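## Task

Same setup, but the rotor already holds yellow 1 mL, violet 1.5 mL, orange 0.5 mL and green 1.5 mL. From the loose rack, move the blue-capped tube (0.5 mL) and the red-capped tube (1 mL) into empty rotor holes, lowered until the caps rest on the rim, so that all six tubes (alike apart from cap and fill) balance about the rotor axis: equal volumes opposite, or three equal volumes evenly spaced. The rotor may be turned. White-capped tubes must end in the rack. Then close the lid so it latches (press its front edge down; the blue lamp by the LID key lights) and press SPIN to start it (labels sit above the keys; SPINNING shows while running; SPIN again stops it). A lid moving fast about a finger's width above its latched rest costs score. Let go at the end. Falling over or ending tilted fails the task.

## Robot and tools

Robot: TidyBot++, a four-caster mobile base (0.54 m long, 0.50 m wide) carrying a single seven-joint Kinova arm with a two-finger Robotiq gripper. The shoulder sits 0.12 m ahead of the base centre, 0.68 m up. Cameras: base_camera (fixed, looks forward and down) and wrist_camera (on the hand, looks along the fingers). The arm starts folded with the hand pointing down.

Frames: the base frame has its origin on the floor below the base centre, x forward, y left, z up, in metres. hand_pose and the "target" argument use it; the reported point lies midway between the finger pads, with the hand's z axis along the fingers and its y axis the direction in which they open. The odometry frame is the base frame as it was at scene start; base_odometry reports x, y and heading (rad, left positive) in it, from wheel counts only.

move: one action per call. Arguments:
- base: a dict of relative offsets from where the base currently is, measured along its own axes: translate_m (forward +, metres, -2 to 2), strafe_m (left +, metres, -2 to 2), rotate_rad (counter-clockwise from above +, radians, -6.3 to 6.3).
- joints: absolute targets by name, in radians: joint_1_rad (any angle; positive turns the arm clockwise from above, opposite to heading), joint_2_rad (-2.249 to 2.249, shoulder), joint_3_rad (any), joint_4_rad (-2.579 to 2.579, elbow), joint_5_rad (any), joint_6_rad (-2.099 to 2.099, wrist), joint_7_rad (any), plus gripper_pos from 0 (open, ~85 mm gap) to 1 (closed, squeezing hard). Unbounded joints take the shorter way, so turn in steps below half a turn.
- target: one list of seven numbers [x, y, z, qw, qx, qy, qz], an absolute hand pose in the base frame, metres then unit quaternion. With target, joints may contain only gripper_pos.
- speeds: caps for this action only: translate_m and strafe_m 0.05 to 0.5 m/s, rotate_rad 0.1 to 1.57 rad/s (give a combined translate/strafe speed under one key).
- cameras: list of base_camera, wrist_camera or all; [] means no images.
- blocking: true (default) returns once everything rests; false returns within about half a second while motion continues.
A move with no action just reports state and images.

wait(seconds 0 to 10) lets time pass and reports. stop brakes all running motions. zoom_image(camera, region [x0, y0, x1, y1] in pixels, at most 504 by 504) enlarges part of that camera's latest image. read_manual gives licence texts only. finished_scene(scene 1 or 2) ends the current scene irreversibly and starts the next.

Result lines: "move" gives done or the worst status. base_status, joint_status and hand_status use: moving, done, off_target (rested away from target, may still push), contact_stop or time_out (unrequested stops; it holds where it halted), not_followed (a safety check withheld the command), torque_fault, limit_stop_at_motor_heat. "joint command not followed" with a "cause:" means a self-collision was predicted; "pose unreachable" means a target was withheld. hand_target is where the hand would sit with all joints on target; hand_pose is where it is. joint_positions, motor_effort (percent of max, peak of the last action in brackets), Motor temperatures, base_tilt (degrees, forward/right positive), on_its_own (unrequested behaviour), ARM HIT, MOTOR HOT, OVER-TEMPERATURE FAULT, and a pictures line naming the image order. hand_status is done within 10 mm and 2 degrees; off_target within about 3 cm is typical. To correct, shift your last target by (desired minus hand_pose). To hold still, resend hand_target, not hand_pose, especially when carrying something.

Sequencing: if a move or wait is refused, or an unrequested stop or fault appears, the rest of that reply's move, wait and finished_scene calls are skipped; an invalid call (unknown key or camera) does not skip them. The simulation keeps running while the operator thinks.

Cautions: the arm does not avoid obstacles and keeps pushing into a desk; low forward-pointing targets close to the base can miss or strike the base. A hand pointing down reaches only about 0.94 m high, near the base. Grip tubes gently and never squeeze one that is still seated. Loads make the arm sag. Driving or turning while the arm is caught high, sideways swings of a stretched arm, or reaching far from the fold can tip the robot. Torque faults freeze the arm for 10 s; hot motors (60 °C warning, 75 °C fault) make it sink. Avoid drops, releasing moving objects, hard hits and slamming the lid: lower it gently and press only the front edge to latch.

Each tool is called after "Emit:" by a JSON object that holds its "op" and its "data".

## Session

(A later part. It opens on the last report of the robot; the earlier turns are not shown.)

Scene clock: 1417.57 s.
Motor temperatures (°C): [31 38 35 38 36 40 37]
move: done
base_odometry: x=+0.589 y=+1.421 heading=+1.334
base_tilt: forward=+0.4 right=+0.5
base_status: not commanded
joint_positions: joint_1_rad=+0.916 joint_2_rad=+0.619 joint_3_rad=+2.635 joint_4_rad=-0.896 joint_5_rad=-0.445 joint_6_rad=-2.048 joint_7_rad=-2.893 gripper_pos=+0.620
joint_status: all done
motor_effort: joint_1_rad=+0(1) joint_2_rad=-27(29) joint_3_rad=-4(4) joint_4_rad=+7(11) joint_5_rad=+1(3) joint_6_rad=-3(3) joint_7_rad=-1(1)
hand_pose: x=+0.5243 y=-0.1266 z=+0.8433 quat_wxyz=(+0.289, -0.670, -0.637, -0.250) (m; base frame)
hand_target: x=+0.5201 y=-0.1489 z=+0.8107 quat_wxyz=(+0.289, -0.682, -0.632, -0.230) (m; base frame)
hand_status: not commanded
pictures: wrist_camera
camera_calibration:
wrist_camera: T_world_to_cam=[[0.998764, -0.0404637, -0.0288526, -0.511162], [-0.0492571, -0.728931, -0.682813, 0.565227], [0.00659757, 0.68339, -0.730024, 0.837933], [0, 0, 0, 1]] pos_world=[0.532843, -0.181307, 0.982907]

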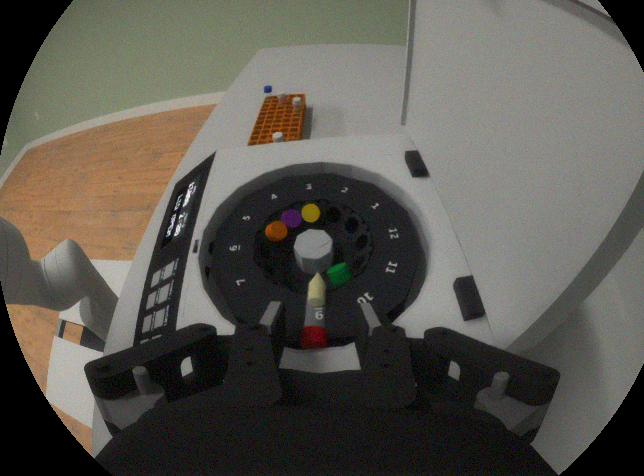

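Emit:
{"op": "move", "data": {"joints": {"joint_4_rad": -0.948}, "cameras": ["wrist_camera"]}}

Emit:
{"op": "zoom_image", "data": {"camera": "wrist_camera", "region": [220, 260, 420, 410]}}

Scene clock: 1421.67 s.
Motor temperatures (°C): [31 38 35 38 36 40 37]
move: off_target
base_odometry: x=+0.589 y=+1.421 heading=+1.334
base_tilt: forward=+0.4 right=+0.5
base_status: not commanded
joint_positions: joint_1_rad=+0.917 joint_2_rad=+0.617 joint_3_rad=+2.635 joint_4_rad=-0.900 joint_5_rad=-0.445 joint_6_rad=-2.048 joint_7_rad=-2.893 gripper_pos=+0.620
joint_status: joint_4_rad off_target (ended at -0.900, target -0.948)
motor_effort: joint_1_rad=-1(2) joint_2_rad=-26(27) joint_3_rad=-3(4) joint_4_rad=+6(8) joint_5_rad=+3(5) joint_6_rad=-3(4) joint_7_rad=-1(2)
hand_pose: x=+0.5233 y=-0.1261 z=+0.8432 quat_wxyz=(+0.290, -0.670, -0.636, -0.249) (m; base frame)
hand_target: x=+0.5166 y=-0.1457 z=+0.8074 quat_wxyz=(+0.297, -0.680, -0.631, -0.226) (m; base frame)
hand_status: not commanded
pictures: wrist_camera
camera_calibration:
wrist_camera: T_world_to_cam=[[0.998711, -0.0400869, -0.0311302, -0.50811], [-0.050536, -0.728507, -0.683172, 0.566504], [0.0047077, 0.683864, -0.729594, 0.838177], [0, 0, 0, 1]] pos_world=[0.532138, -0.180866, 0.982731]

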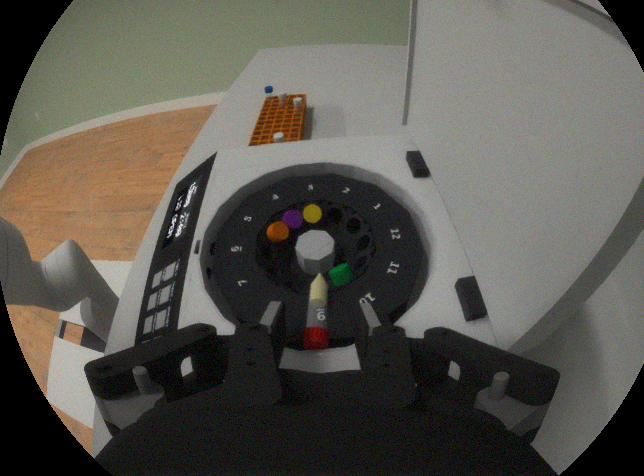

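Scaled by 2.520.

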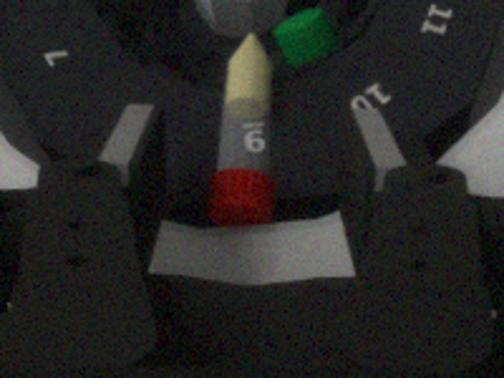

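Emit:
{"op": "move", "data": {"joints": {"joint_4_rad": -0.93, "gripper_pos": 0.74}, "cameras": ["wrist_camera"]}}

Emit:
{"op": "zoom_image", "data": {"camera": "wrist_camera", "region": [220, 260, 420, 410]}}

Scene clock: 1454.93 s.
Motor temperatures (°C): [31 38 35 37 36 40 37]
move: done
base_odometry: x=+0.589 y=+1.421 heading=+1.334
base_tilt: forward=+0.4 right=+0.4
base_status: not commanded
joint_positions: joint_1_rad=+0.917 joint_2_rad=+0.620 joint_3_rad=+2.634 joint_4_rad=-0.922 joint_5_rad=-0.443 joint_6_rad=-2.048 joint_7_rad=-2.893 gripper_pos=+0.740
joint_status: all done
motor_effort: joint_1_rad=+1(2) joint_2_rad=-29(31) joint_3_rad=-3(4) joint_4_rad=+13(14) joint_5_rad=+0(4) joint_6_rad=+0(3) joint_7_rad=+0(2)
hand_pose: x=+0.5195 y=-0.1233 z=+0.8381 quat_wxyz=(+0.300, -0.669, -0.634, -0.245) (m; base frame)
hand_target: x=+0.5201 y=-0.1489 z=+0.8107 quat_wxyz=(+0.289, -0.682, -0.632, -0.230) (m; base frame)
hand_status: not commanded
pictures: wrist_camera
camera_calibration:
wrist_camera: T_world_to_cam=[[0.998111, -0.0334018, -0.051572, -0.486155], [-0.0597707, -0.722355, -0.688935, 0.575275], [-0.0142416, 0.690716, -0.722986, 0.837721], [0, 0, 0, 1]] pos_world=[0.531552, -0.179313, 0.976915]

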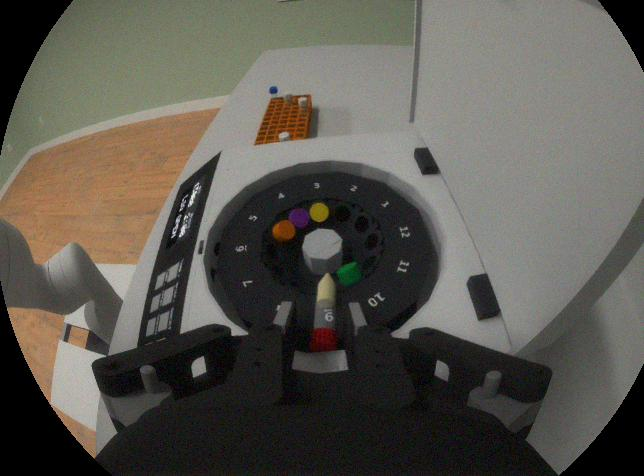

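Scaled by 2.520.

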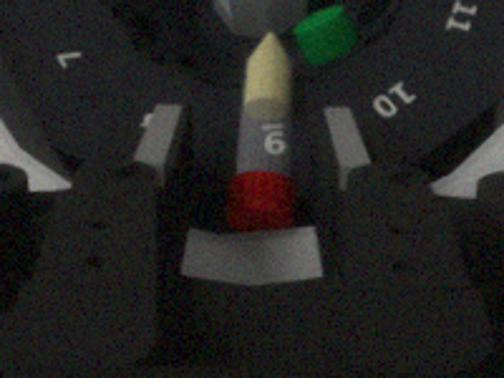

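Emit:
{"op": "move", "data": {"joints": {"joint_4_rad": -0.896}, "cameras": ["wrist_camera"]}}

Emit:
{"op": "zoom_image", "data": {"camera": "wrist_camera", "region": [220, 260, 420, 410]}}

Scene clock: 1466.93 s.
Motor temperatures (°C): [31 37 35 37 36 40 37]
move: done
base_odometry: x=+0.589 y=+1.421 heading=+1.334
base_tilt: forward=+0.3 right=+0.5
base_status: not commanded
joint_positions: joint_1_rad=+0.917 joint_2_rad=+0.620 joint_3_rad=+2.633 joint_4_rad=-0.908 joint_5_rad=-0.443 joint_6_rad=-2.048 joint_7_rad=-2.893 gripper_pos=+0.740
joint_status: all done
motor_effort: joint_1_rad=+2(3) joint_2_rad=-30(30) joint_3_rad=-3(4) joint_4_rad=+15(16) joint_5_rad=-1(2) joint_6_rad=+2(3) joint_7_rad=-1(1)
hand_pose: x=+0.5219 y=-0.1252 z=+0.8407 quat_wxyz=(+0.294, -0.669, -0.636, -0.247) (m; base frame)
hand_target: x=+0.5264 y=-0.1548 z=+0.8172 quat_wxyz=(+0.273, -0.684, -0.634, -0.235) (m; base frame)
hand_status: not commanded
pictures: wrist_camera
camera_calibration:
wrist_camera: T_world_to_cam=[[0.998526, -0.0368876, -0.0398044, -0.499032], [-0.0541478, -0.726135, -0.685417, 0.569438], [-0.00362004, 0.686562, -0.727062, 0.838318], [0, 0, 0, 1]] pos_world=[0.532165, -0.180477, 0.979948]

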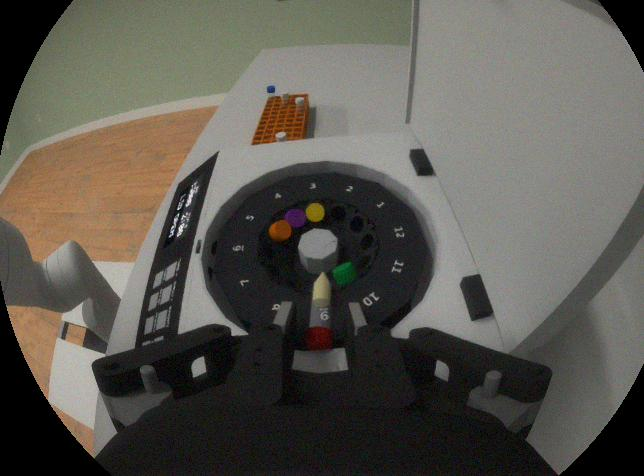

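Scaled by 2.520.

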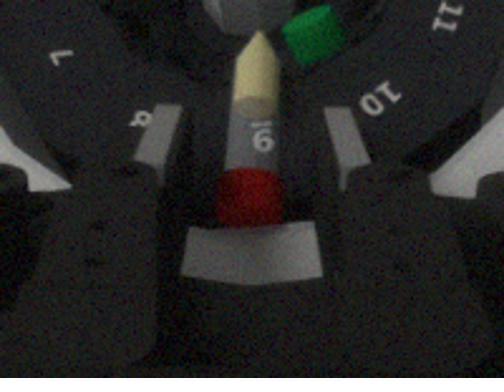

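Emit:
{"op": "move", "data": {"joints": {"gripper_pos": 0.83}, "cameras": []}}

Emit:
{"op": "move", "data": {"joints": {"gripper_pos": 0.9}, "cameras": ["wrist_camera"]}}

Emit:
{"op": "zoom_image", "data": {"camera": "wrist_camera", "region": [220, 260, 420, 410]}}

Scene clock: 1472.30 s.
Motor temperatures (°C): [31 37 35 37 36 40 37]
move: done
base_odometry: x=+0.589 y=+1.421 heading=+1.334
base_tilt: forward=+0.4 right=+0.5
base_status: not commanded
joint_positions: joint_1_rad=+0.917 joint_2_rad=+0.622 joint_3_rad=+2.632 joint_4_rad=-0.904 joint_5_rad=-0.441 joint_6_rad=-2.048 joint_7_rad=-2.893 gripper_pos=+0.830
joint_status: all done
motor_effort: joint_1_rad=+1(4) joint_2_rad=-30(31) joint_3_rad=-4(6) joint_4_rad=+14(14) joint_5_rad=-2(3) joint_6_rad=+0(1) joint_7_rad=+0(1)
hand_pose: x=+0.5228 y=-0.1263 z=+0.8406 quat_wxyz=(+0.293, -0.670, -0.636, -0.248) (m; base frame)
hand_target: x=+0.5264 y=-0.1548 z=+0.8172 quat_wxyz=(+0.273, -0.684, -0.634, -0.235) (m; base frame)
hand_status: not commanded
pictures: none
No camera images: "cameras" was empty.

Scene clock: 1472.77 s.
Motor temperatures (°C): [31 37 35 37 36 40 37]
move: done
base_odometry: x=+0.589 y=+1.421 heading=+1.334
base_tilt: forward=+0.4 right=+0.5
base_status: not commanded
joint_positions: joint_1_rad=+0.917 joint_2_rad=+0.622 joint_3_rad=+2.632 joint_4_rad=-0.903 joint_5_rad=-0.441 joint_6_rad=-2.048 joint_7_rad=-2.893 gripper_pos=+0.890
joint_status: all done
motor_effort: joint_1_rad=+1(1) joint_2_rad=-31(32) joint_3_rad=-5(6) joint_4_rad=+13(14) joint_5_rad=-3(3) joint_6_rad=-1(2) joint_7_rad=+0(1)
hand_pose: x=+0.5230 y=-0.1264 z=+0.8406 quat_wxyz=(+0.293, -0.670, -0.636, -0.248) (m; base frame)
hand_target: x=+0.5264 y=-0.1548 z=+0.8172 quat_wxyz=(+0.273, -0.684, -0.634, -0.235) (m; base frame)
hand_status: not commanded
pictures: wrist_camera
camera_calibration:
wrist_camera: T_world_to_cam=[[0.998588, -0.0379021, -0.0372151, -0.502466], [-0.0531064, -0.727083, -0.684492, 0.567156], [-0.00111481, 0.685502, -0.72807, 0.838528], [0, 0, 0, 1]] pos_world=[0.532811, -0.181487, 0.980021]

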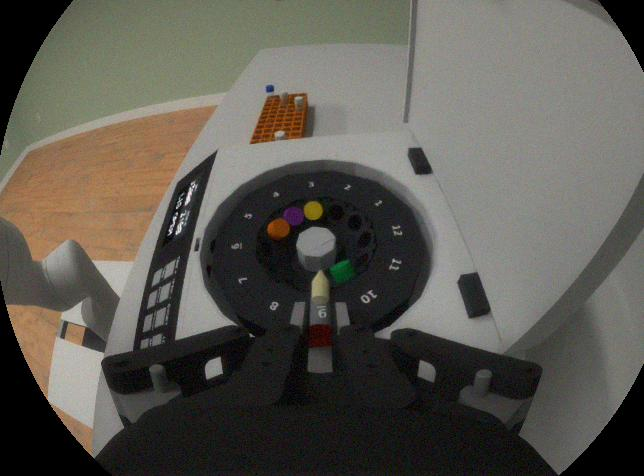

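Scaled by 2.520.

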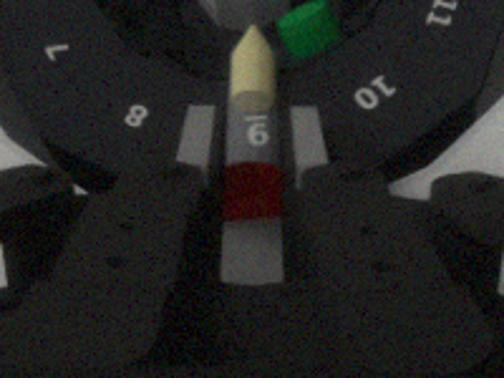

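Emit:
{"op": "wait", "data": {"seconds": 0.3, "cameras": ["wrist_camera"]}}

Emit:
{"op": "zoom_image", "data": {"camera": "wrist_camera", "region": [270, 270, 370, 345]}}

Scene clock: 1479.03 s.
Motor temperatures (°C): [31 37 35 38 36 40 37]
base_odometry: x=+0.589 y=+1.421 heading=+1.334
base_tilt: forward=+0.3 right=+0.5
base_status: not commanded
joint_positions: joint_1_rad=+0.917 joint_2_rad=+0.622 joint_3_rad=+2.632 joint_4_rad=-0.903 joint_5_rad=-0.441 joint_6_rad=-2.048 joint_7_rad=-2.893 gripper_pos=+0.890
joint_status: all done
motor_effort: joint_1_rad=+1(1) joint_2_rad=-31(32) joint_3_rad=-5(6) joint_4_rad=+12(14) joint_5_rad=-4(3) joint_6_rad=-1(2) joint_7_rad=+0(1)
hand_pose: x=+0.5230 y=-0.1264 z=+0.8406 quat_wxyz=(+0.293, -0.670, -0.636, -0.248) (m; base frame)
hand_target: x=+0.5264 y=-0.1548 z=+0.8172 quat_wxyz=(+0.273, -0.684, -0.634, -0.235) (m; base frame)
hand_status: not commanded
wait: 0.30 s; at rest from the start
pictures: wrist_camera
camera_calibration:
wrist_camera: T_world_to_cam=[[0.998588, -0.0379021, -0.0372151, -0.502466], [-0.0531064, -0.727083, -0.684492, 0.567156], [-0.00111481, 0.685502, -0.72807, 0.838528], [0, 0, 0, 1]] pos_world=[0.532811, -0.181487, 0.980021]

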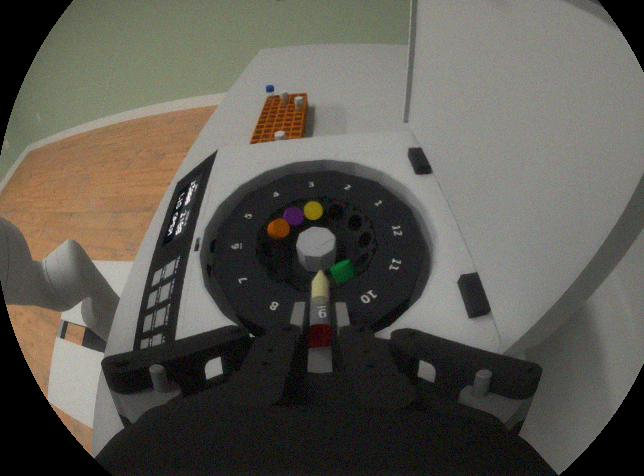

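Scaled by 5.040.

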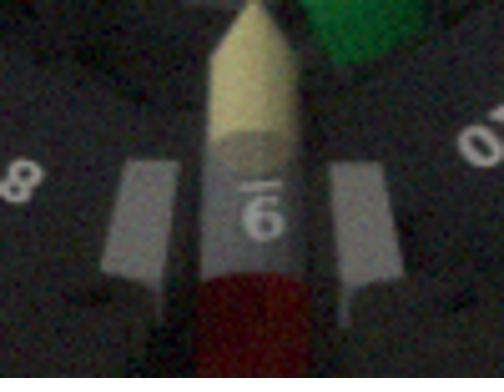

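Emit:
{"op": "move", "data": {"joints": {"gripper_pos": 0.95}, "cameras": ["wrist_camera"]}}

Emit:
{"op": "zoom_image", "data": {"camera": "wrist_camera", "region": [270, 270, 370, 345]}}

Scene clock: 1491.37 s.
Motor temperatures (°C): [31 37 35 38 36 40 37]
move: done
base_odometry: x=+0.589 y=+1.421 heading=+1.334
base_tilt: forward=+0.4 right=+0.5
base_status: not commanded
joint_positions: joint_1_rad=+0.917 joint_2_rad=+0.622 joint_3_rad=+2.632 joint_4_rad=-0.901 joint_5_rad=-0.441 joint_6_rad=-2.048 joint_7_rad=-2.893 gripper_pos=+0.925
joint_status: all done
motor_effort: joint_1_rad=+0(1) joint_2_rad=-31(32) joint_3_rad=-4(5) joint_4_rad=+13(13) joint_5_rad=-2(4) joint_6_rad=-1(2) joint_7_rad=-1(1)
hand_pose: x=+0.5233 y=-0.1267 z=+0.8408 quat_wxyz=(+0.292, -0.670, -0.636, -0.248) (m; base frame)
hand_target: x=+0.5264 y=-0.1548 z=+0.8172 quat_wxyz=(+0.273, -0.684, -0.634, -0.235) (m; base frame)
hand_status: not commanded
pictures: wrist_camera
camera_calibration:
wrist_camera: T_world_to_cam=[[0.998613, -0.0383973, -0.0360289, -0.50384], [-0.0526538, -0.727503, -0.684081, 0.566452], [0.0000557562, 0.685029, -0.728515, 0.838589], [0, 0, 0, 1]] pos_world=[0.53292, -0.181709, 0.980271]

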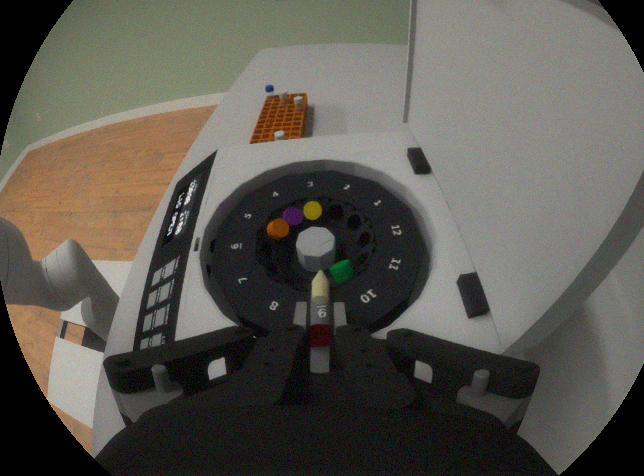

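Scaled by 5.040.

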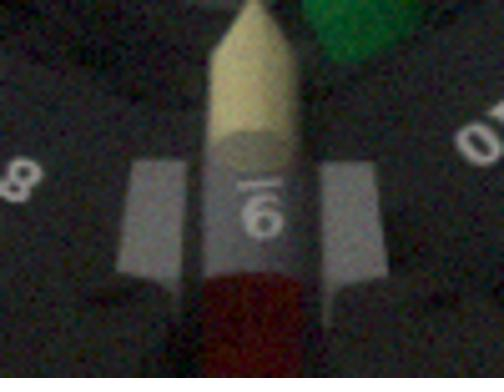

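Emit:
{"op": "move", "data": {"joints": {"joint_2_rad": 0.585, "joint_4_rad": -0.86}, "cameras": ["wrist_camera"]}}

Emit:
{"op": "zoom_image", "data": {"camera": "wrist_camera", "region": [270, 270, 370, 345]}}

Scene clock: 1500.83 s.
Motor temperatures (°C): [31 37 35 38 36 40 37]
move: done
base_odometry: x=+0.589 y=+1.421 heading=+1.334
base_tilt: forward=+0.4 right=+0.5
base_status: not commanded
joint_positions: joint_1_rad=+0.924 joint_2_rad=+0.601 joint_3_rad=+2.633 joint_4_rad=-0.867 joint_5_rad=-0.432 joint_6_rad=-2.048 joint_7_rad=-2.893 gripper_pos=+0.925
joint_status: all done
motor_effort: joint_1_rad=-1(4) joint_2_rad=-32(36) joint_3_rad=-7(7) joint_4_rad=+13(16) joint_5_rad=-5(6) joint_6_rad=-2(2) joint_7_rad=+0(1)
hand_pose: x=+0.5254 y=-0.1338 z=+0.8532 quat_wxyz=(+0.265, -0.676, -0.640, -0.250) (m; base frame)
hand_target: x=+0.5270 y=-0.1531 z=+0.8479 quat_wxyz=(+0.227, -0.687, -0.648, -0.238) (m; base frame)
hand_status: not commanded
pictures: wrist_camera
camera_calibration:
wrist_camera: T_world_to_cam=[[0.998397, -0.0565265, 0.00295799, -0.541389], [-0.0407462, -0.753986, -0.655626, 0.535792], [0.0392905, 0.654454, -0.75508, 0.850414], [0, 0, 0, 1]] pos_world=[0.528939, -0.18318, 0.995012]

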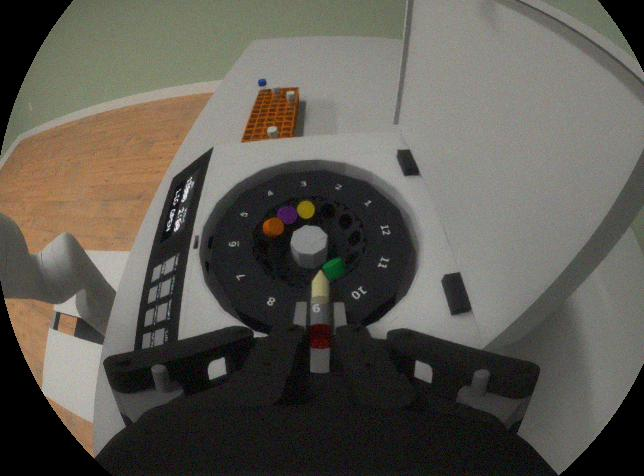

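Scaled by 5.040.

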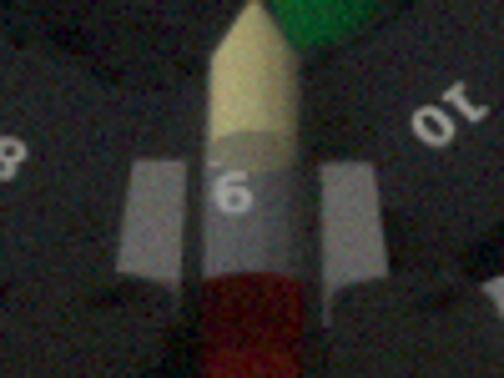

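Emit:
{"op": "move", "data": {"joints": {"gripper_pos": 0.96}, "target": [0.51, -0.15, 0.905, -0.1313, 0.7192, 0.6825, 0.1247], "cameras": ["wrist_camera"]}}

Emit:
{"op": "zoom_image", "data": {"camera": "wrist_camera", "region": [270, 270, 370, 345]}}

Scene clock: 1524.60 s.
Motor temperatures (°C): [31 38 35 38 36 40 37]
move: off_target
base_odometry: x=+0.589 y=+1.421 heading=+1.334
base_tilt: forward=+0.4 right=+0.5
base_status: not commanded
joint_positions: joint_1_rad=+0.736 joint_2_rad=+0.487 joint_3_rad=+2.797 joint_4_rad=-0.656 joint_5_rad=-0.282 joint_6_rad=-2.054 joint_7_rad=-2.893 gripper_pos=+0.926
joint_status: gripper_pos off_target (ended at +0.926, target +0.960)
motor_effort: joint_1_rad=-1(2) joint_2_rad=-30(35) joint_3_rad=-4(7) joint_4_rad=+14(15) joint_5_rad=-3(6) joint_6_rad=+0(2) joint_7_rad=+0(1)
hand_pose: x=+0.5488 y=-0.1480 z=+0.9061 quat_wxyz=(+0.097, -0.709, -0.675, -0.179) (m; base frame)
hand_target: x=+0.5279 y=-0.1554 z=+0.9036 quat_wxyz=(+0.104, -0.718, -0.674, -0.138) (m; base frame)
hand_status: off_target (0.039 m and 7.4 deg from the pose sent, 0.056 m and 22.0 deg at the start; a joint's target at an end of its range on 28 of 28 steps)
pictures: wrist_camera
camera_calibration:
wrist_camera: T_world_to_cam=[[0.986496, -0.070519, 0.147827, -0.692464], [-0.0133762, -0.934237, -0.356403, 0.247913], [0.163238, 0.349612, -0.922564, 0.93731], [0, 0, 0, 1]] pos_world=[0.533424, -0.144917, 1.05545]

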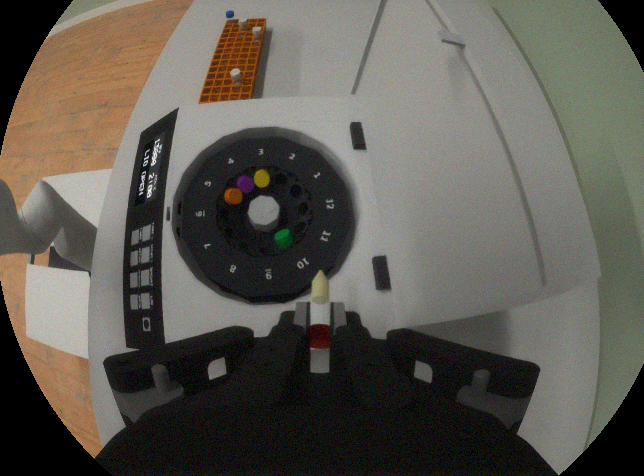

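Scaled by 5.040.

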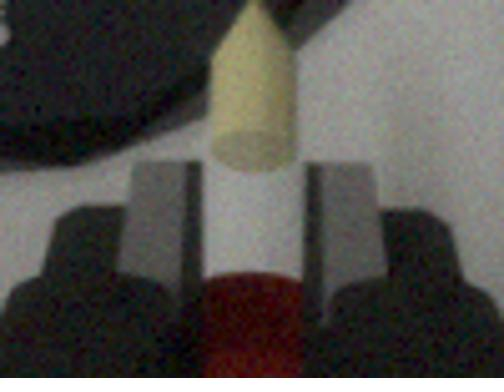

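Emit:
{"op": "move", "data": {"target": [0.475, -0.14, 0.895, -0.0, 0.7254, 0.6884, 0.0], "cameras": ["wrist_camera"]}}

Scene clock: 1529.73 s.
Motor temperatures (°C): [31 38 35 38 36 40 37]
move: off_target
base_odometry: x=+0.589 y=+1.421 heading=+1.334
base_tilt: forward=+0.4 right=+0.5
base_status: not commanded
joint_positions: joint_1_rad=+0.429 joint_2_rad=+0.228 joint_3_rad=+3.084 joint_4_rad=-0.971 joint_5_rad=-0.056 joint_6_rad=-2.007 joint_7_rad=-2.875 gripper_pos=+0.926
joint_status: not commanded
motor_effort: joint_1_rad=-1(2) joint_2_rad=-23(32) joint_3_rad=-2(5) joint_4_rad=+14(15) joint_5_rad=-1(3) joint_6_rad=+0(1) joint_7_rad=+0(1)
hand_pose: x=+0.4661 y=-0.1204 z=+0.8963 quat_wxyz=(+0.043, -0.735, -0.676, -0.015) (m; base frame)
hand_target: x=+0.4750 y=-0.1400 z=+0.8950 quat_wxyz=(+0.000, -0.725, -0.688, +0.000) (m; base frame)
hand_status: off_target (0.022 m and 5.5 deg from the pose sent, 0.075 m and 23.5 deg at the start)
pictures: wrist_camera
camera_calibration:
wrist_camera: T_world_to_cam=[[0.997537, -0.0701431, -0.000569179, -0.4796], [-0.070083, -0.996274, -0.0502579, 0.0136487], [0.00295819, 0.050174, -0.998736, 1.03908], [0, 0, 0, 1]] pos_world=[0.476301, -0.0721775, 1.03818]

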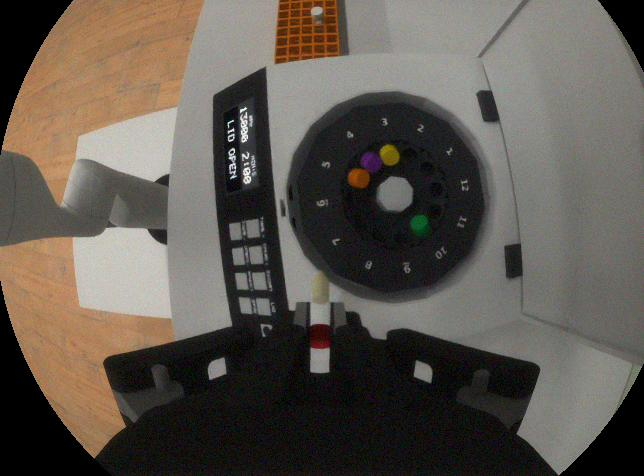

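Emit:
{"op": "zoom_image", "data": {"camera": "wrist_camera", "region": [280, 90, 500, 310]}}

Scaled by 2.291.

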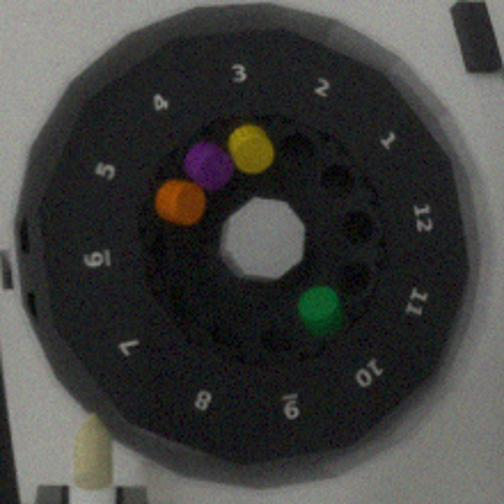

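Emit:
{"op": "move", "data": {"joints": {"joint_7_rad": -4.37}, "cameras": []}}

Emit:
{"op": "move", "data": {"joints": {"joint_7_rad": -5.86}, "cameras": ["wrist_camera"]}}

Scene clock: 1550.80 s.
Motor temperatures (°C): [31 38 35 38 36 40 37]
move: done
base_odometry: x=+0.589 y=+1.421 heading=+1.334
base_tilt: forward=+0.3 right=+0.5
base_status: not commanded
joint_positions: joint_1_rad=+0.429 joint_2_rad=+0.228 joint_3_rad=+3.085 joint_4_rad=-0.972 joint_5_rad=-0.052 joint_6_rad=-2.005 joint_7_rad=-4.319 gripper_pos=+0.926
joint_status: all done
motor_effort: joint_1_rad=-1(1) joint_2_rad=-23(24) joint_3_rad=-1(2) joint_4_rad=+14(15) joint_5_rad=+0(1) joint_6_rad=+0(1) joint_7_rad=-1(1)
hand_pose: x=+0.4658 y=-0.1217 z=+0.8959 quat_wxyz=(+0.040, -0.999, -0.020, +0.018) (m; base frame)
hand_target: x=+0.4750 y=-0.1400 z=+0.8950 quat_wxyz=(+0.000, -1.000, +0.014, +0.000) (m; base frame)
hand_status: not commanded
pictures: none
No camera images: "cameras" was empty.

Scene clock: 1552.87 s.
Motor temperatures (°C): [31 38 35 38 36 40 37]
move: done
base_odometry: x=+0.589 y=+1.421 heading=+1.334
base_tilt: forward=+0.4 right=+0.5
base_status: not commanded
joint_positions: joint_1_rad=+0.429 joint_2_rad=+0.228 joint_3_rad=+3.085 joint_4_rad=-0.972 joint_5_rad=-0.052 joint_6_rad=-2.005 joint_7_rad=-5.808 gripper_pos=+0.926
joint_status: all done
motor_effort: joint_1_rad=-1(1) joint_2_rad=-23(24) joint_3_rad=-2(2) joint_4_rad=+14(16) joint_5_rad=+0(1) joint_6_rad=+0(1) joint_7_rad=+0(1)
hand_pose: x=+0.4658 y=-0.1217 z=+0.8959 quat_wxyz=(+0.017, -0.748, +0.662, +0.040) (m; base frame)
hand_target: x=+0.4750 y=-0.1400 z=+0.8950 quat_wxyz=(+0.000, -0.726, +0.688, +0.000) (m; base frame)
hand_status: not commanded
pictures: wrist_camera
camera_calibration:
wrist_camera: T_world_to_cam=[[-0.987728, -0.140983, 0.0672055, 0.376008], [-0.13291, 0.984736, 0.11238, 0.136988], [-0.0820235, 0.102069, -0.99139, 1.07806], [0, 0, 0, 1]] pos_world=[0.478027, -0.191924, 1.02812]

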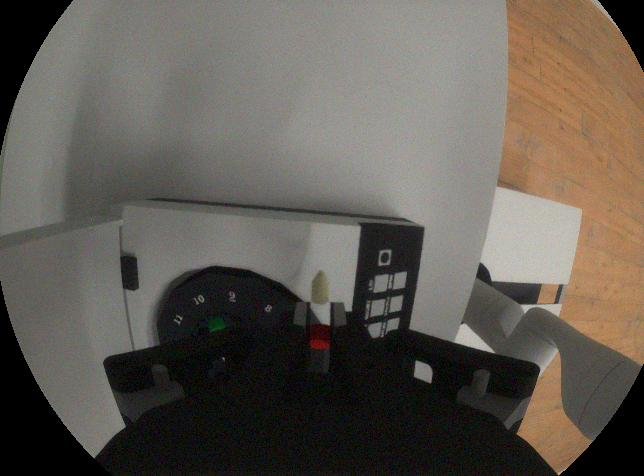

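Emit:
{"op": "move", "data": {"target": [0.52, -0.048, 0.892, -0.0173, -0.7071, 0.7059, -0.0398], "cameras": ["wrist_camera"]}}

Scene clock: 1574.70 s.
Motor temperatures (°C): [31 38 35 37 36 40 37]
move: off_target
base_odometry: x=+0.589 y=+1.421 heading=+1.334
base_tilt: forward=+0.4 right=+0.5
base_status: not commanded
joint_positions: joint_1_rad=-0.098 joint_2_rad=+0.228 joint_3_rad=+3.399 joint_4_rad=-0.972 joint_5_rad=-0.048 joint_6_rad=-1.960 joint_7_rad=-6.079 gripper_pos=+0.926
joint_status: not commanded
motor_effort: joint_1_rad=+0(1) joint_2_rad=-23(24) joint_3_rad=-2(2) joint_4_rad=+15(15) joint_5_rad=+1(1) joint_6_rad=+0(1) joint_7_rad=+0(1)
hand_pose: x=+0.5022 y=-0.0310 z=+0.8957 quat_wxyz=(-0.009, -0.731, +0.682, +0.001) (m; base frame)
hand_target: x=+0.5200 y=-0.0480 z=+0.8920 quat_wxyz=(-0.017, -0.707, +0.706, -0.040) (m; base frame)
hand_status: off_target (0.025 m and 6.1 deg from the pose sent, 0.092 m and 12.1 deg at the start)
pictures: wrist_camera
camera_calibration:
wrist_camera: T_world_to_cam=[[-0.994977, -0.0834461, 0.0553037, 0.440888], [-0.0824915, 0.996404, 0.0193285, 0.110894], [-0.0567177, 0.0146694, -0.998282, 1.0623], [0, 0, 0, 1]] pos_world=[0.508072, -0.089288, 1.03395]

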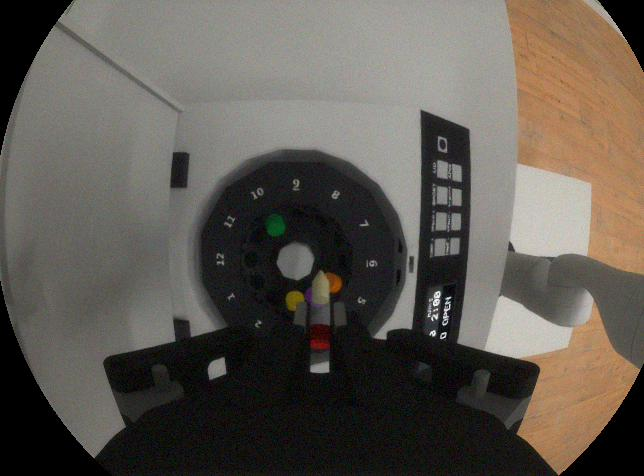

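Emit:
{"op": "zoom_image", "data": {"camera": "wrist_camera", "region": [190, 140, 410, 360]}}

Scaled by 2.291.

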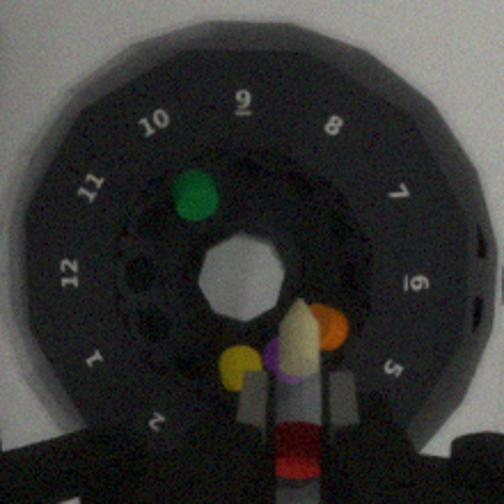

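Emit:
{"op": "move", "data": {"target": [0.537, -0.0555, 0.8735, -0.0173, -0.7071, 0.7059, -0.0398], "cameras": ["wrist_camera"]}}

Emit:
{"op": "zoom_image", "data": {"camera": "wrist_camera", "region": [210, 160, 410, 360]}}

Scene clock: 1600.00 s.
Motor temperatures (°C): [31 37 35 37 36 40 37]
move: off_target
base_odometry: x=+0.589 y=+1.421 heading=+1.334
base_tilt: forward=+0.4 right=+0.5
base_status: not commanded
joint_positions: joint_1_rad=-0.098 joint_2_rad=+0.252 joint_3_rad=+3.420 joint_4_rad=-0.993 joint_5_rad=-0.047 joint_6_rad=-1.902 joint_7_rad=-6.082 gripper_pos=+0.926
joint_status: not commanded
motor_effort: joint_1_rad=-1(1) joint_2_rad=-25(26) joint_3_rad=+0(1) joint_4_rad=+15(16) joint_5_rad=+1(1) joint_6_rad=+0(1) joint_7_rad=+0(1)
hand_pose: x=+0.5202 y=-0.0400 z=+0.8807 quat_wxyz=(-0.009, -0.723, +0.691, -0.008) (m; base frame)
hand_target: x=+0.5370 y=-0.0555 z=+0.8735 quat_wxyz=(-0.017, -0.707, +0.706, -0.040) (m; base frame)
hand_status: off_target (0.024 m and 4.5 deg from the pose sent, 0.048 m and 6.1 deg at the start)
pictures: wrist_camera
camera_calibration:
wrist_camera: T_world_to_cam=[[-0.997366, -0.0587419, 0.0425416, 0.472312], [-0.0585652, 0.998269, 0.00538725, 0.1216], [-0.0427845, 0.00288161, -0.99908, 1.04148], [0, 0, 0, 1]] pos_world=[0.522749, -0.096646, 1.01978]

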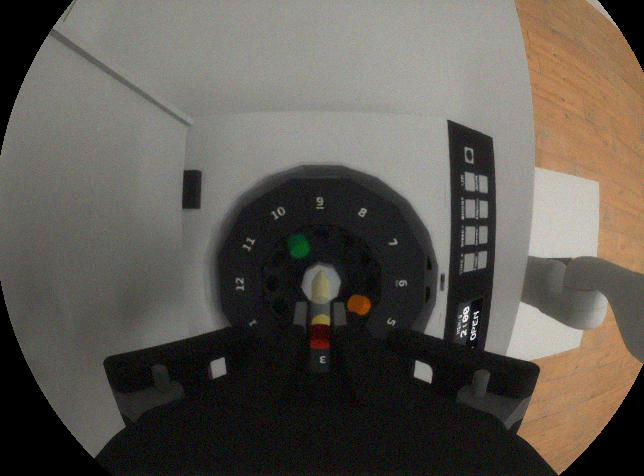

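Scaled by 2.520.

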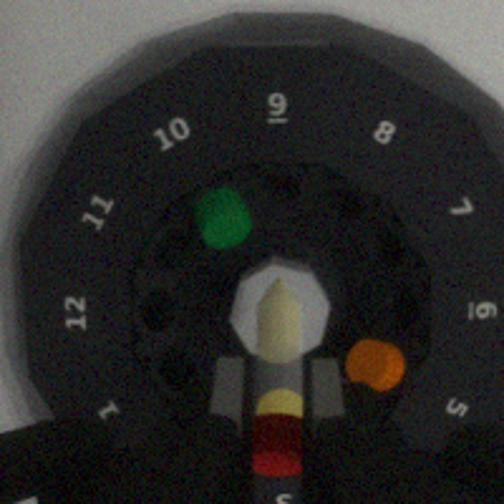

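Emit:
{"op": "zoom_image", "data": {"camera": "wrist_camera", "region": [270, 210, 380, 320]}}

Scaled by 4.582.

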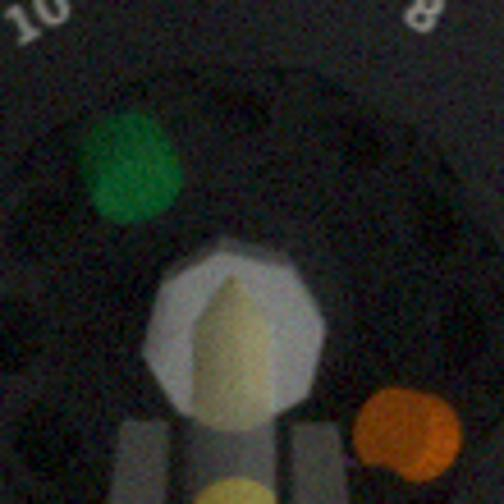

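Emit:
{"op": "move", "data": {"target": [0.5376, -0.0555, 0.866, -0.0173, -0.7071, 0.7059, -0.0398], "cameras": ["wrist_camera"]}}

Emit:
{"op": "zoom_image", "data": {"camera": "wrist_camera", "region": [250, 180, 390, 320]}}

Scene clock: 1627.47 s.
Motor temperatures (°C): [31 37 35 37 36 40 37]
move: off_target
base_odometry: x=+0.589 y=+1.421 heading=+1.334
base_tilt: forward=+0.4 right=+0.5
base_status: not commanded
joint_positions: joint_1_rad=-0.098 joint_2_rad=+0.252 joint_3_rad=+3.420 joint_4_rad=-1.026 joint_5_rad=-0.047 joint_6_rad=-1.877 joint_7_rad=-6.082 gripper_pos=+0.926
joint_status: not commanded
motor_effort: joint_1_rad=-1(1) joint_2_rad=-25(25) joint_3_rad=+0(1) joint_4_rad=+15(16) joint_5_rad=+1(1) joint_6_rad=+1(1) joint_7_rad=+0(1)
hand_pose: x=+0.5210 y=-0.0407 z=+0.8705 quat_wxyz=(-0.011, -0.722, +0.692, -0.005) (m; base frame)
hand_target: x=+0.5376 y=-0.0555 z=+0.8660 quat_wxyz=(-0.017, -0.707, +0.706, -0.040) (m; base frame)
hand_status: off_target (0.023 m and 4.7 deg from the pose sent, 0.028 m and 4.5 deg at the start)
pictures: wrist_camera
camera_calibration:
wrist_camera: T_world_to_cam=[[-0.997069, -0.0571284, 0.0508952, 0.466142], [-0.056816, 0.998356, 0.00756538, 0.11958], [-0.0512438, 0.00465154, -0.998675, 1.03543], [0, 0, 0, 1]] pos_world=[0.524629, -0.0975697, 1.00943]

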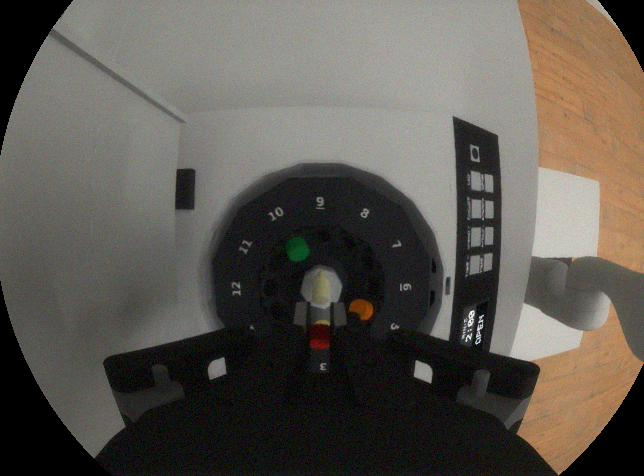

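Scaled by 3.600.

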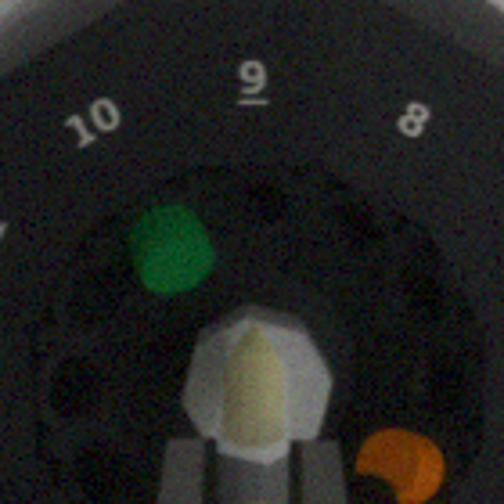

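Emit:
{"op": "move", "data": {"target": [0.538, -0.0673, 0.8585, -0.0173, -0.7071, 0.7059, -0.0398], "cameras": ["wrist_camera"]}}

Emit:
{"op": "zoom_image", "data": {"camera": "wrist_camera", "region": [250, 180, 390, 320]}}

Scene clock: 1653.13 s.
Motor temperatures (°C): [31 37 35 37 36 40 37]
move: off_target
base_odometry: x=+0.589 y=+1.421 heading=+1.334
base_tilt: forward=+0.4 right=+0.5
base_status: not commanded
joint_positions: joint_1_rad=-0.096 joint_2_rad=+0.252 joint_3_rad=+3.422 joint_4_rad=-1.054 joint_5_rad=-0.047 joint_6_rad=-1.849 joint_7_rad=-6.082 gripper_pos=+0.926
joint_status: not commanded
motor_effort: joint_1_rad=-1(1) joint_2_rad=-24(26) joint_3_rad=+0(1) joint_4_rad=+15(16) joint_5_rad=+0(1) joint_6_rad=+0(1) joint_7_rad=-1(1)
hand_pose: x=+0.5234 y=-0.0430 z=+0.8621 quat_wxyz=(-0.011, -0.720, +0.693, -0.005) (m; base frame)
hand_target: x=+0.5380 y=-0.0673 z=+0.8585 quat_wxyz=(-0.017, -0.707, +0.706, -0.040) (m; base frame)
hand_status: off_target (0.029 m and 4.6 deg from the pose sent, 0.034 m and 4.7 deg at the start)
pictures: wrist_camera
camera_calibration:
wrist_camera: T_world_to_cam=[[-0.997354, -0.0521874, 0.0506066, 0.469374], [-0.0518782, 0.998626, 0.00740613, 0.119637], [-0.0509236, 0.00476115, -0.998691, 1.02711], [0, 0, 0, 1]] pos_world=[0.526643, -0.0998677, 1.00113]

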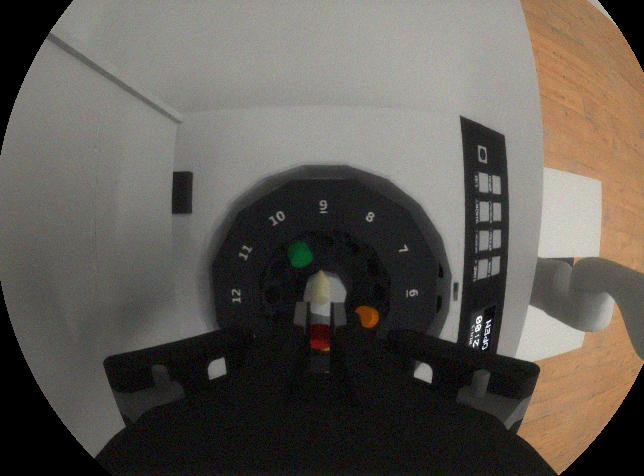

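Scaled by 3.600.

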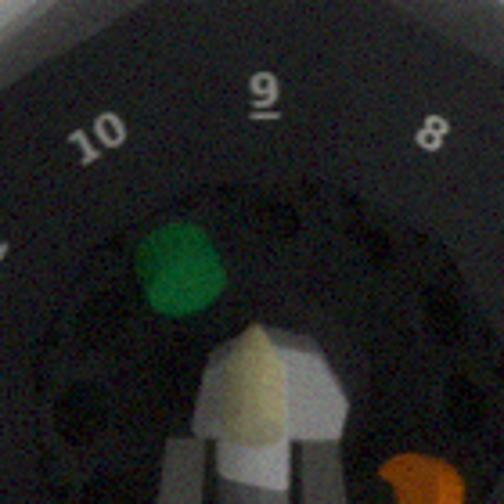

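Emit:
{"op": "move", "data": {"joints": {"joint_1_rad": -0.055}, "cameras": ["wrist_camera"]}}

Emit:
{"op": "zoom_image", "data": {"camera": "wrist_camera", "region": [250, 180, 390, 320]}}

Scene clock: 1669.93 s.
Motor temperatures (°C): [31 37 35 37 36 40 37]
move: done
base_odometry: x=+0.589 y=+1.421 heading=+1.334
base_tilt: forward=+0.3 right=+0.5
base_status: not commanded
joint_positions: joint_1_rad=-0.071 joint_2_rad=+0.252 joint_3_rad=+3.425 joint_4_rad=-1.054 joint_5_rad=-0.047 joint_6_rad=-1.849 joint_7_rad=-6.082 gripper_pos=+0.926
joint_status: all done
motor_effort: joint_1_rad=-1(2) joint_2_rad=-24(25) joint_3_rad=+0(2) joint_4_rad=+15(16) joint_5_rad=+0(1) joint_6_rad=+1(1) joint_7_rad=+0(1)
hand_pose: x=+0.5220 y=-0.0541 z=+0.8622 quat_wxyz=(-0.011, -0.711, +0.703, -0.005) (m; base frame)
hand_target: x=+0.5354 y=-0.0818 z=+0.8585 quat_wxyz=(-0.018, -0.695, +0.718, -0.039) (m; base frame)
hand_status: not commanded
pictures: wrist_camera
camera_calibration:
wrist_camera: T_world_to_cam=[[-0.998421, -0.0244437, 0.0505715, 0.46956], [-0.0241389, 0.999687, 0.00662932, 0.116864], [-0.0507177, 0.00539811, -0.998698, 1.02709], [0, 0, 0, 1]] pos_world=[0.523732, -0.110894, 1.00123]

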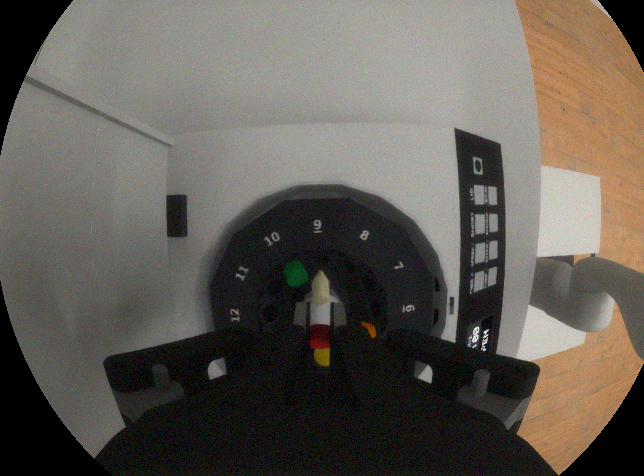

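Scaled by 3.600.

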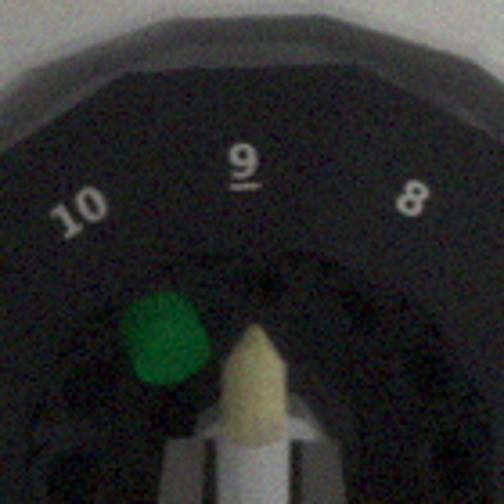

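Emit:
{"op": "move", "data": {"joints": {"joint_7_rad": -6.01}, "cameras": ["wrist_camera"]}}

Emit:
{"op": "zoom_image", "data": {"camera": "wrist_camera", "region": [250, 180, 390, 320]}}

Scene clock: 1682.00 s.
Motor temperatures (°C): [31 37 35 37 36 40 37]
move: done
base_odometry: x=+0.589 y=+1.421 heading=+1.334
base_tilt: forward=+0.4 right=+0.5
base_status: not commanded
joint_positions: joint_1_rad=-0.071 joint_2_rad=+0.252 joint_3_rad=+3.425 joint_4_rad=-1.054 joint_5_rad=-0.047 joint_6_rad=-1.849 joint_7_rad=-6.021 gripper_pos=+0.926
joint_status: all done
motor_effort: joint_1_rad=+0(1) joint_2_rad=-25(25) joint_3_rad=+0(1) joint_4_rad=+16(16) joint_5_rad=+1(1) joint_6_rad=+1(1) joint_7_rad=-1(1)
hand_pose: x=+0.5220 y=-0.0541 z=+0.8622 quat_wxyz=(-0.011, -0.732, +0.681, -0.005) (m; base frame)
hand_target: x=+0.5354 y=-0.0818 z=+0.8585 quat_wxyz=(-0.020, -0.722, +0.690, -0.039) (m; base frame)
hand_status: not commanded
pictures: wrist_camera
camera_calibration:
wrist_camera: T_world_to_cam=[[-0.995016, -0.085156, 0.0518834, 0.463386], [-0.0848947, 0.996364, 0.00722293, 0.147894], [-0.0523098, 0.0027823, -0.998627, 1.02771], [0, 0, 0, 1]] pos_world=[0.527392, -0.110756, 1.00119]

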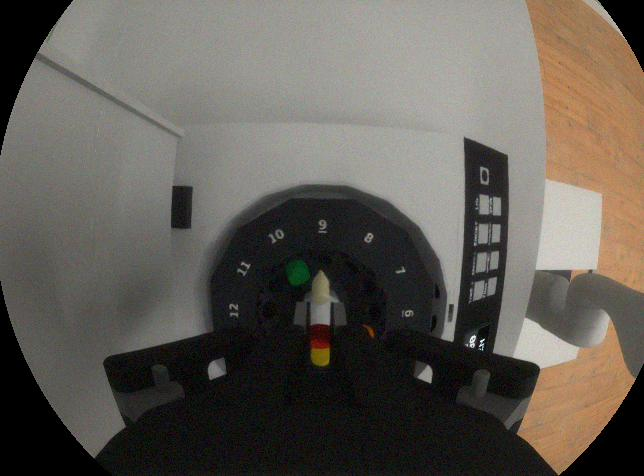

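Scaled by 3.600.

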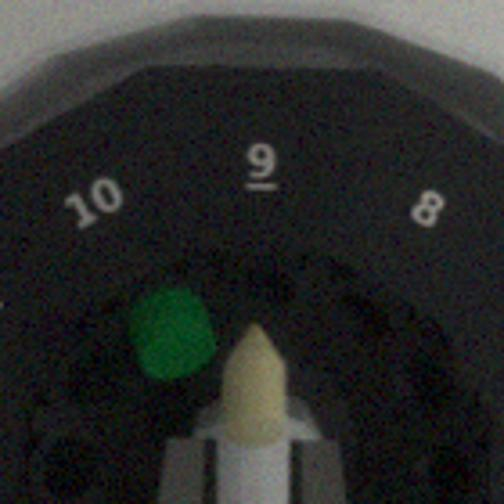

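Emit:
{"op": "zoom_image", "data": {"camera": "wrist_camera", "region": [290, 230, 360, 300]}}

Scaled by 7.200.

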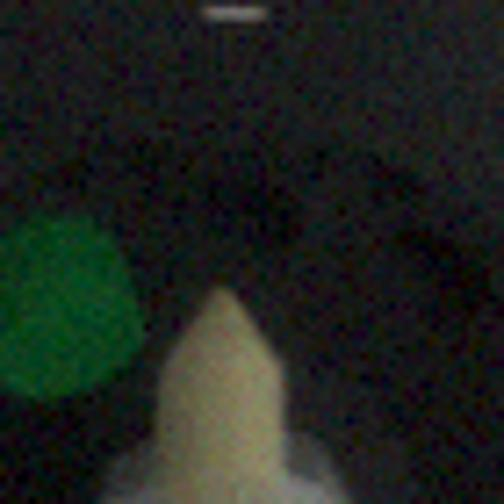

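Emit:
{"op": "move", "data": {"target": [0.5338, -0.0905, 0.8505, -0.020, -0.722, 0.690, -0.039], "cameras": ["wrist_camera"]}}

Emit:
{"op": "zoom_image", "data": {"camera": "wrist_camera", "region": [250, 180, 390, 320]}}

Scene clock: 1707.77 s.
Motor temperatures (°C): [31 37 35 37 36 40 37]
move: off_target
base_odometry: x=+0.589 y=+1.421 heading=+1.334
base_tilt: forward=+0.4 right=+0.5
base_status: not commanded
joint_positions: joint_1_rad=-0.062 joint_2_rad=+0.252 joint_3_rad=+3.427 joint_4_rad=-1.088 joint_5_rad=-0.047 joint_6_rad=-1.820 joint_7_rad=-6.021 gripper_pos=+0.926
joint_status: not commanded
motor_effort: joint_1_rad=-1(1) joint_2_rad=-25(26) joint_3_rad=+1(1) joint_4_rad=+16(16) joint_5_rad=+1(1) joint_6_rad=+0(1) joint_7_rad=+0(1)
hand_pose: x=+0.5223 y=-0.0591 z=+0.8517 quat_wxyz=(-0.013, -0.728, +0.686, -0.002) (m; base frame)
hand_target: x=+0.5338 y=-0.0905 z=+0.8505 quat_wxyz=(-0.020, -0.722, +0.690, -0.039) (m; base frame)
hand_status: off_target (0.033 m and 4.4 deg from the pose sent, 0.040 m and 4.3 deg at the start)
pictures: wrist_camera
camera_calibration:
wrist_camera: T_world_to_cam=[[-0.99568, -0.0731673, 0.0571728, 0.460332], [-0.0727826, 0.997309, 0.00878411, 0.145392], [-0.0576617, 0.00458497, -0.998326, 1.0199], [0, 0, 0, 1]] pos_world=[0.527735, -0.115995, 0.990601]

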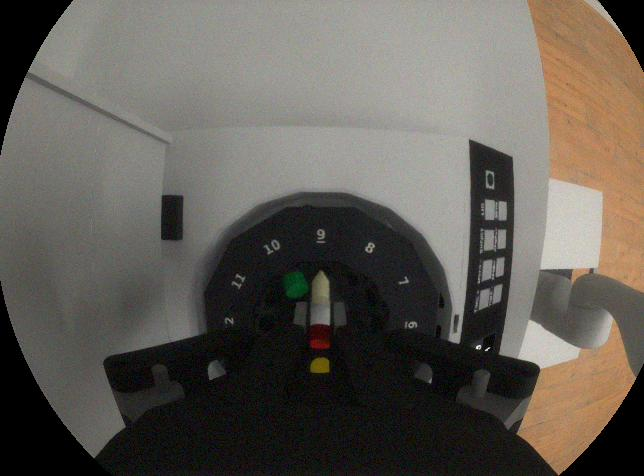

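Scaled by 3.600.

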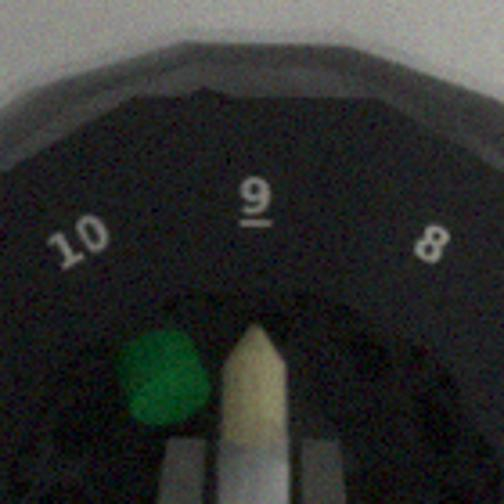

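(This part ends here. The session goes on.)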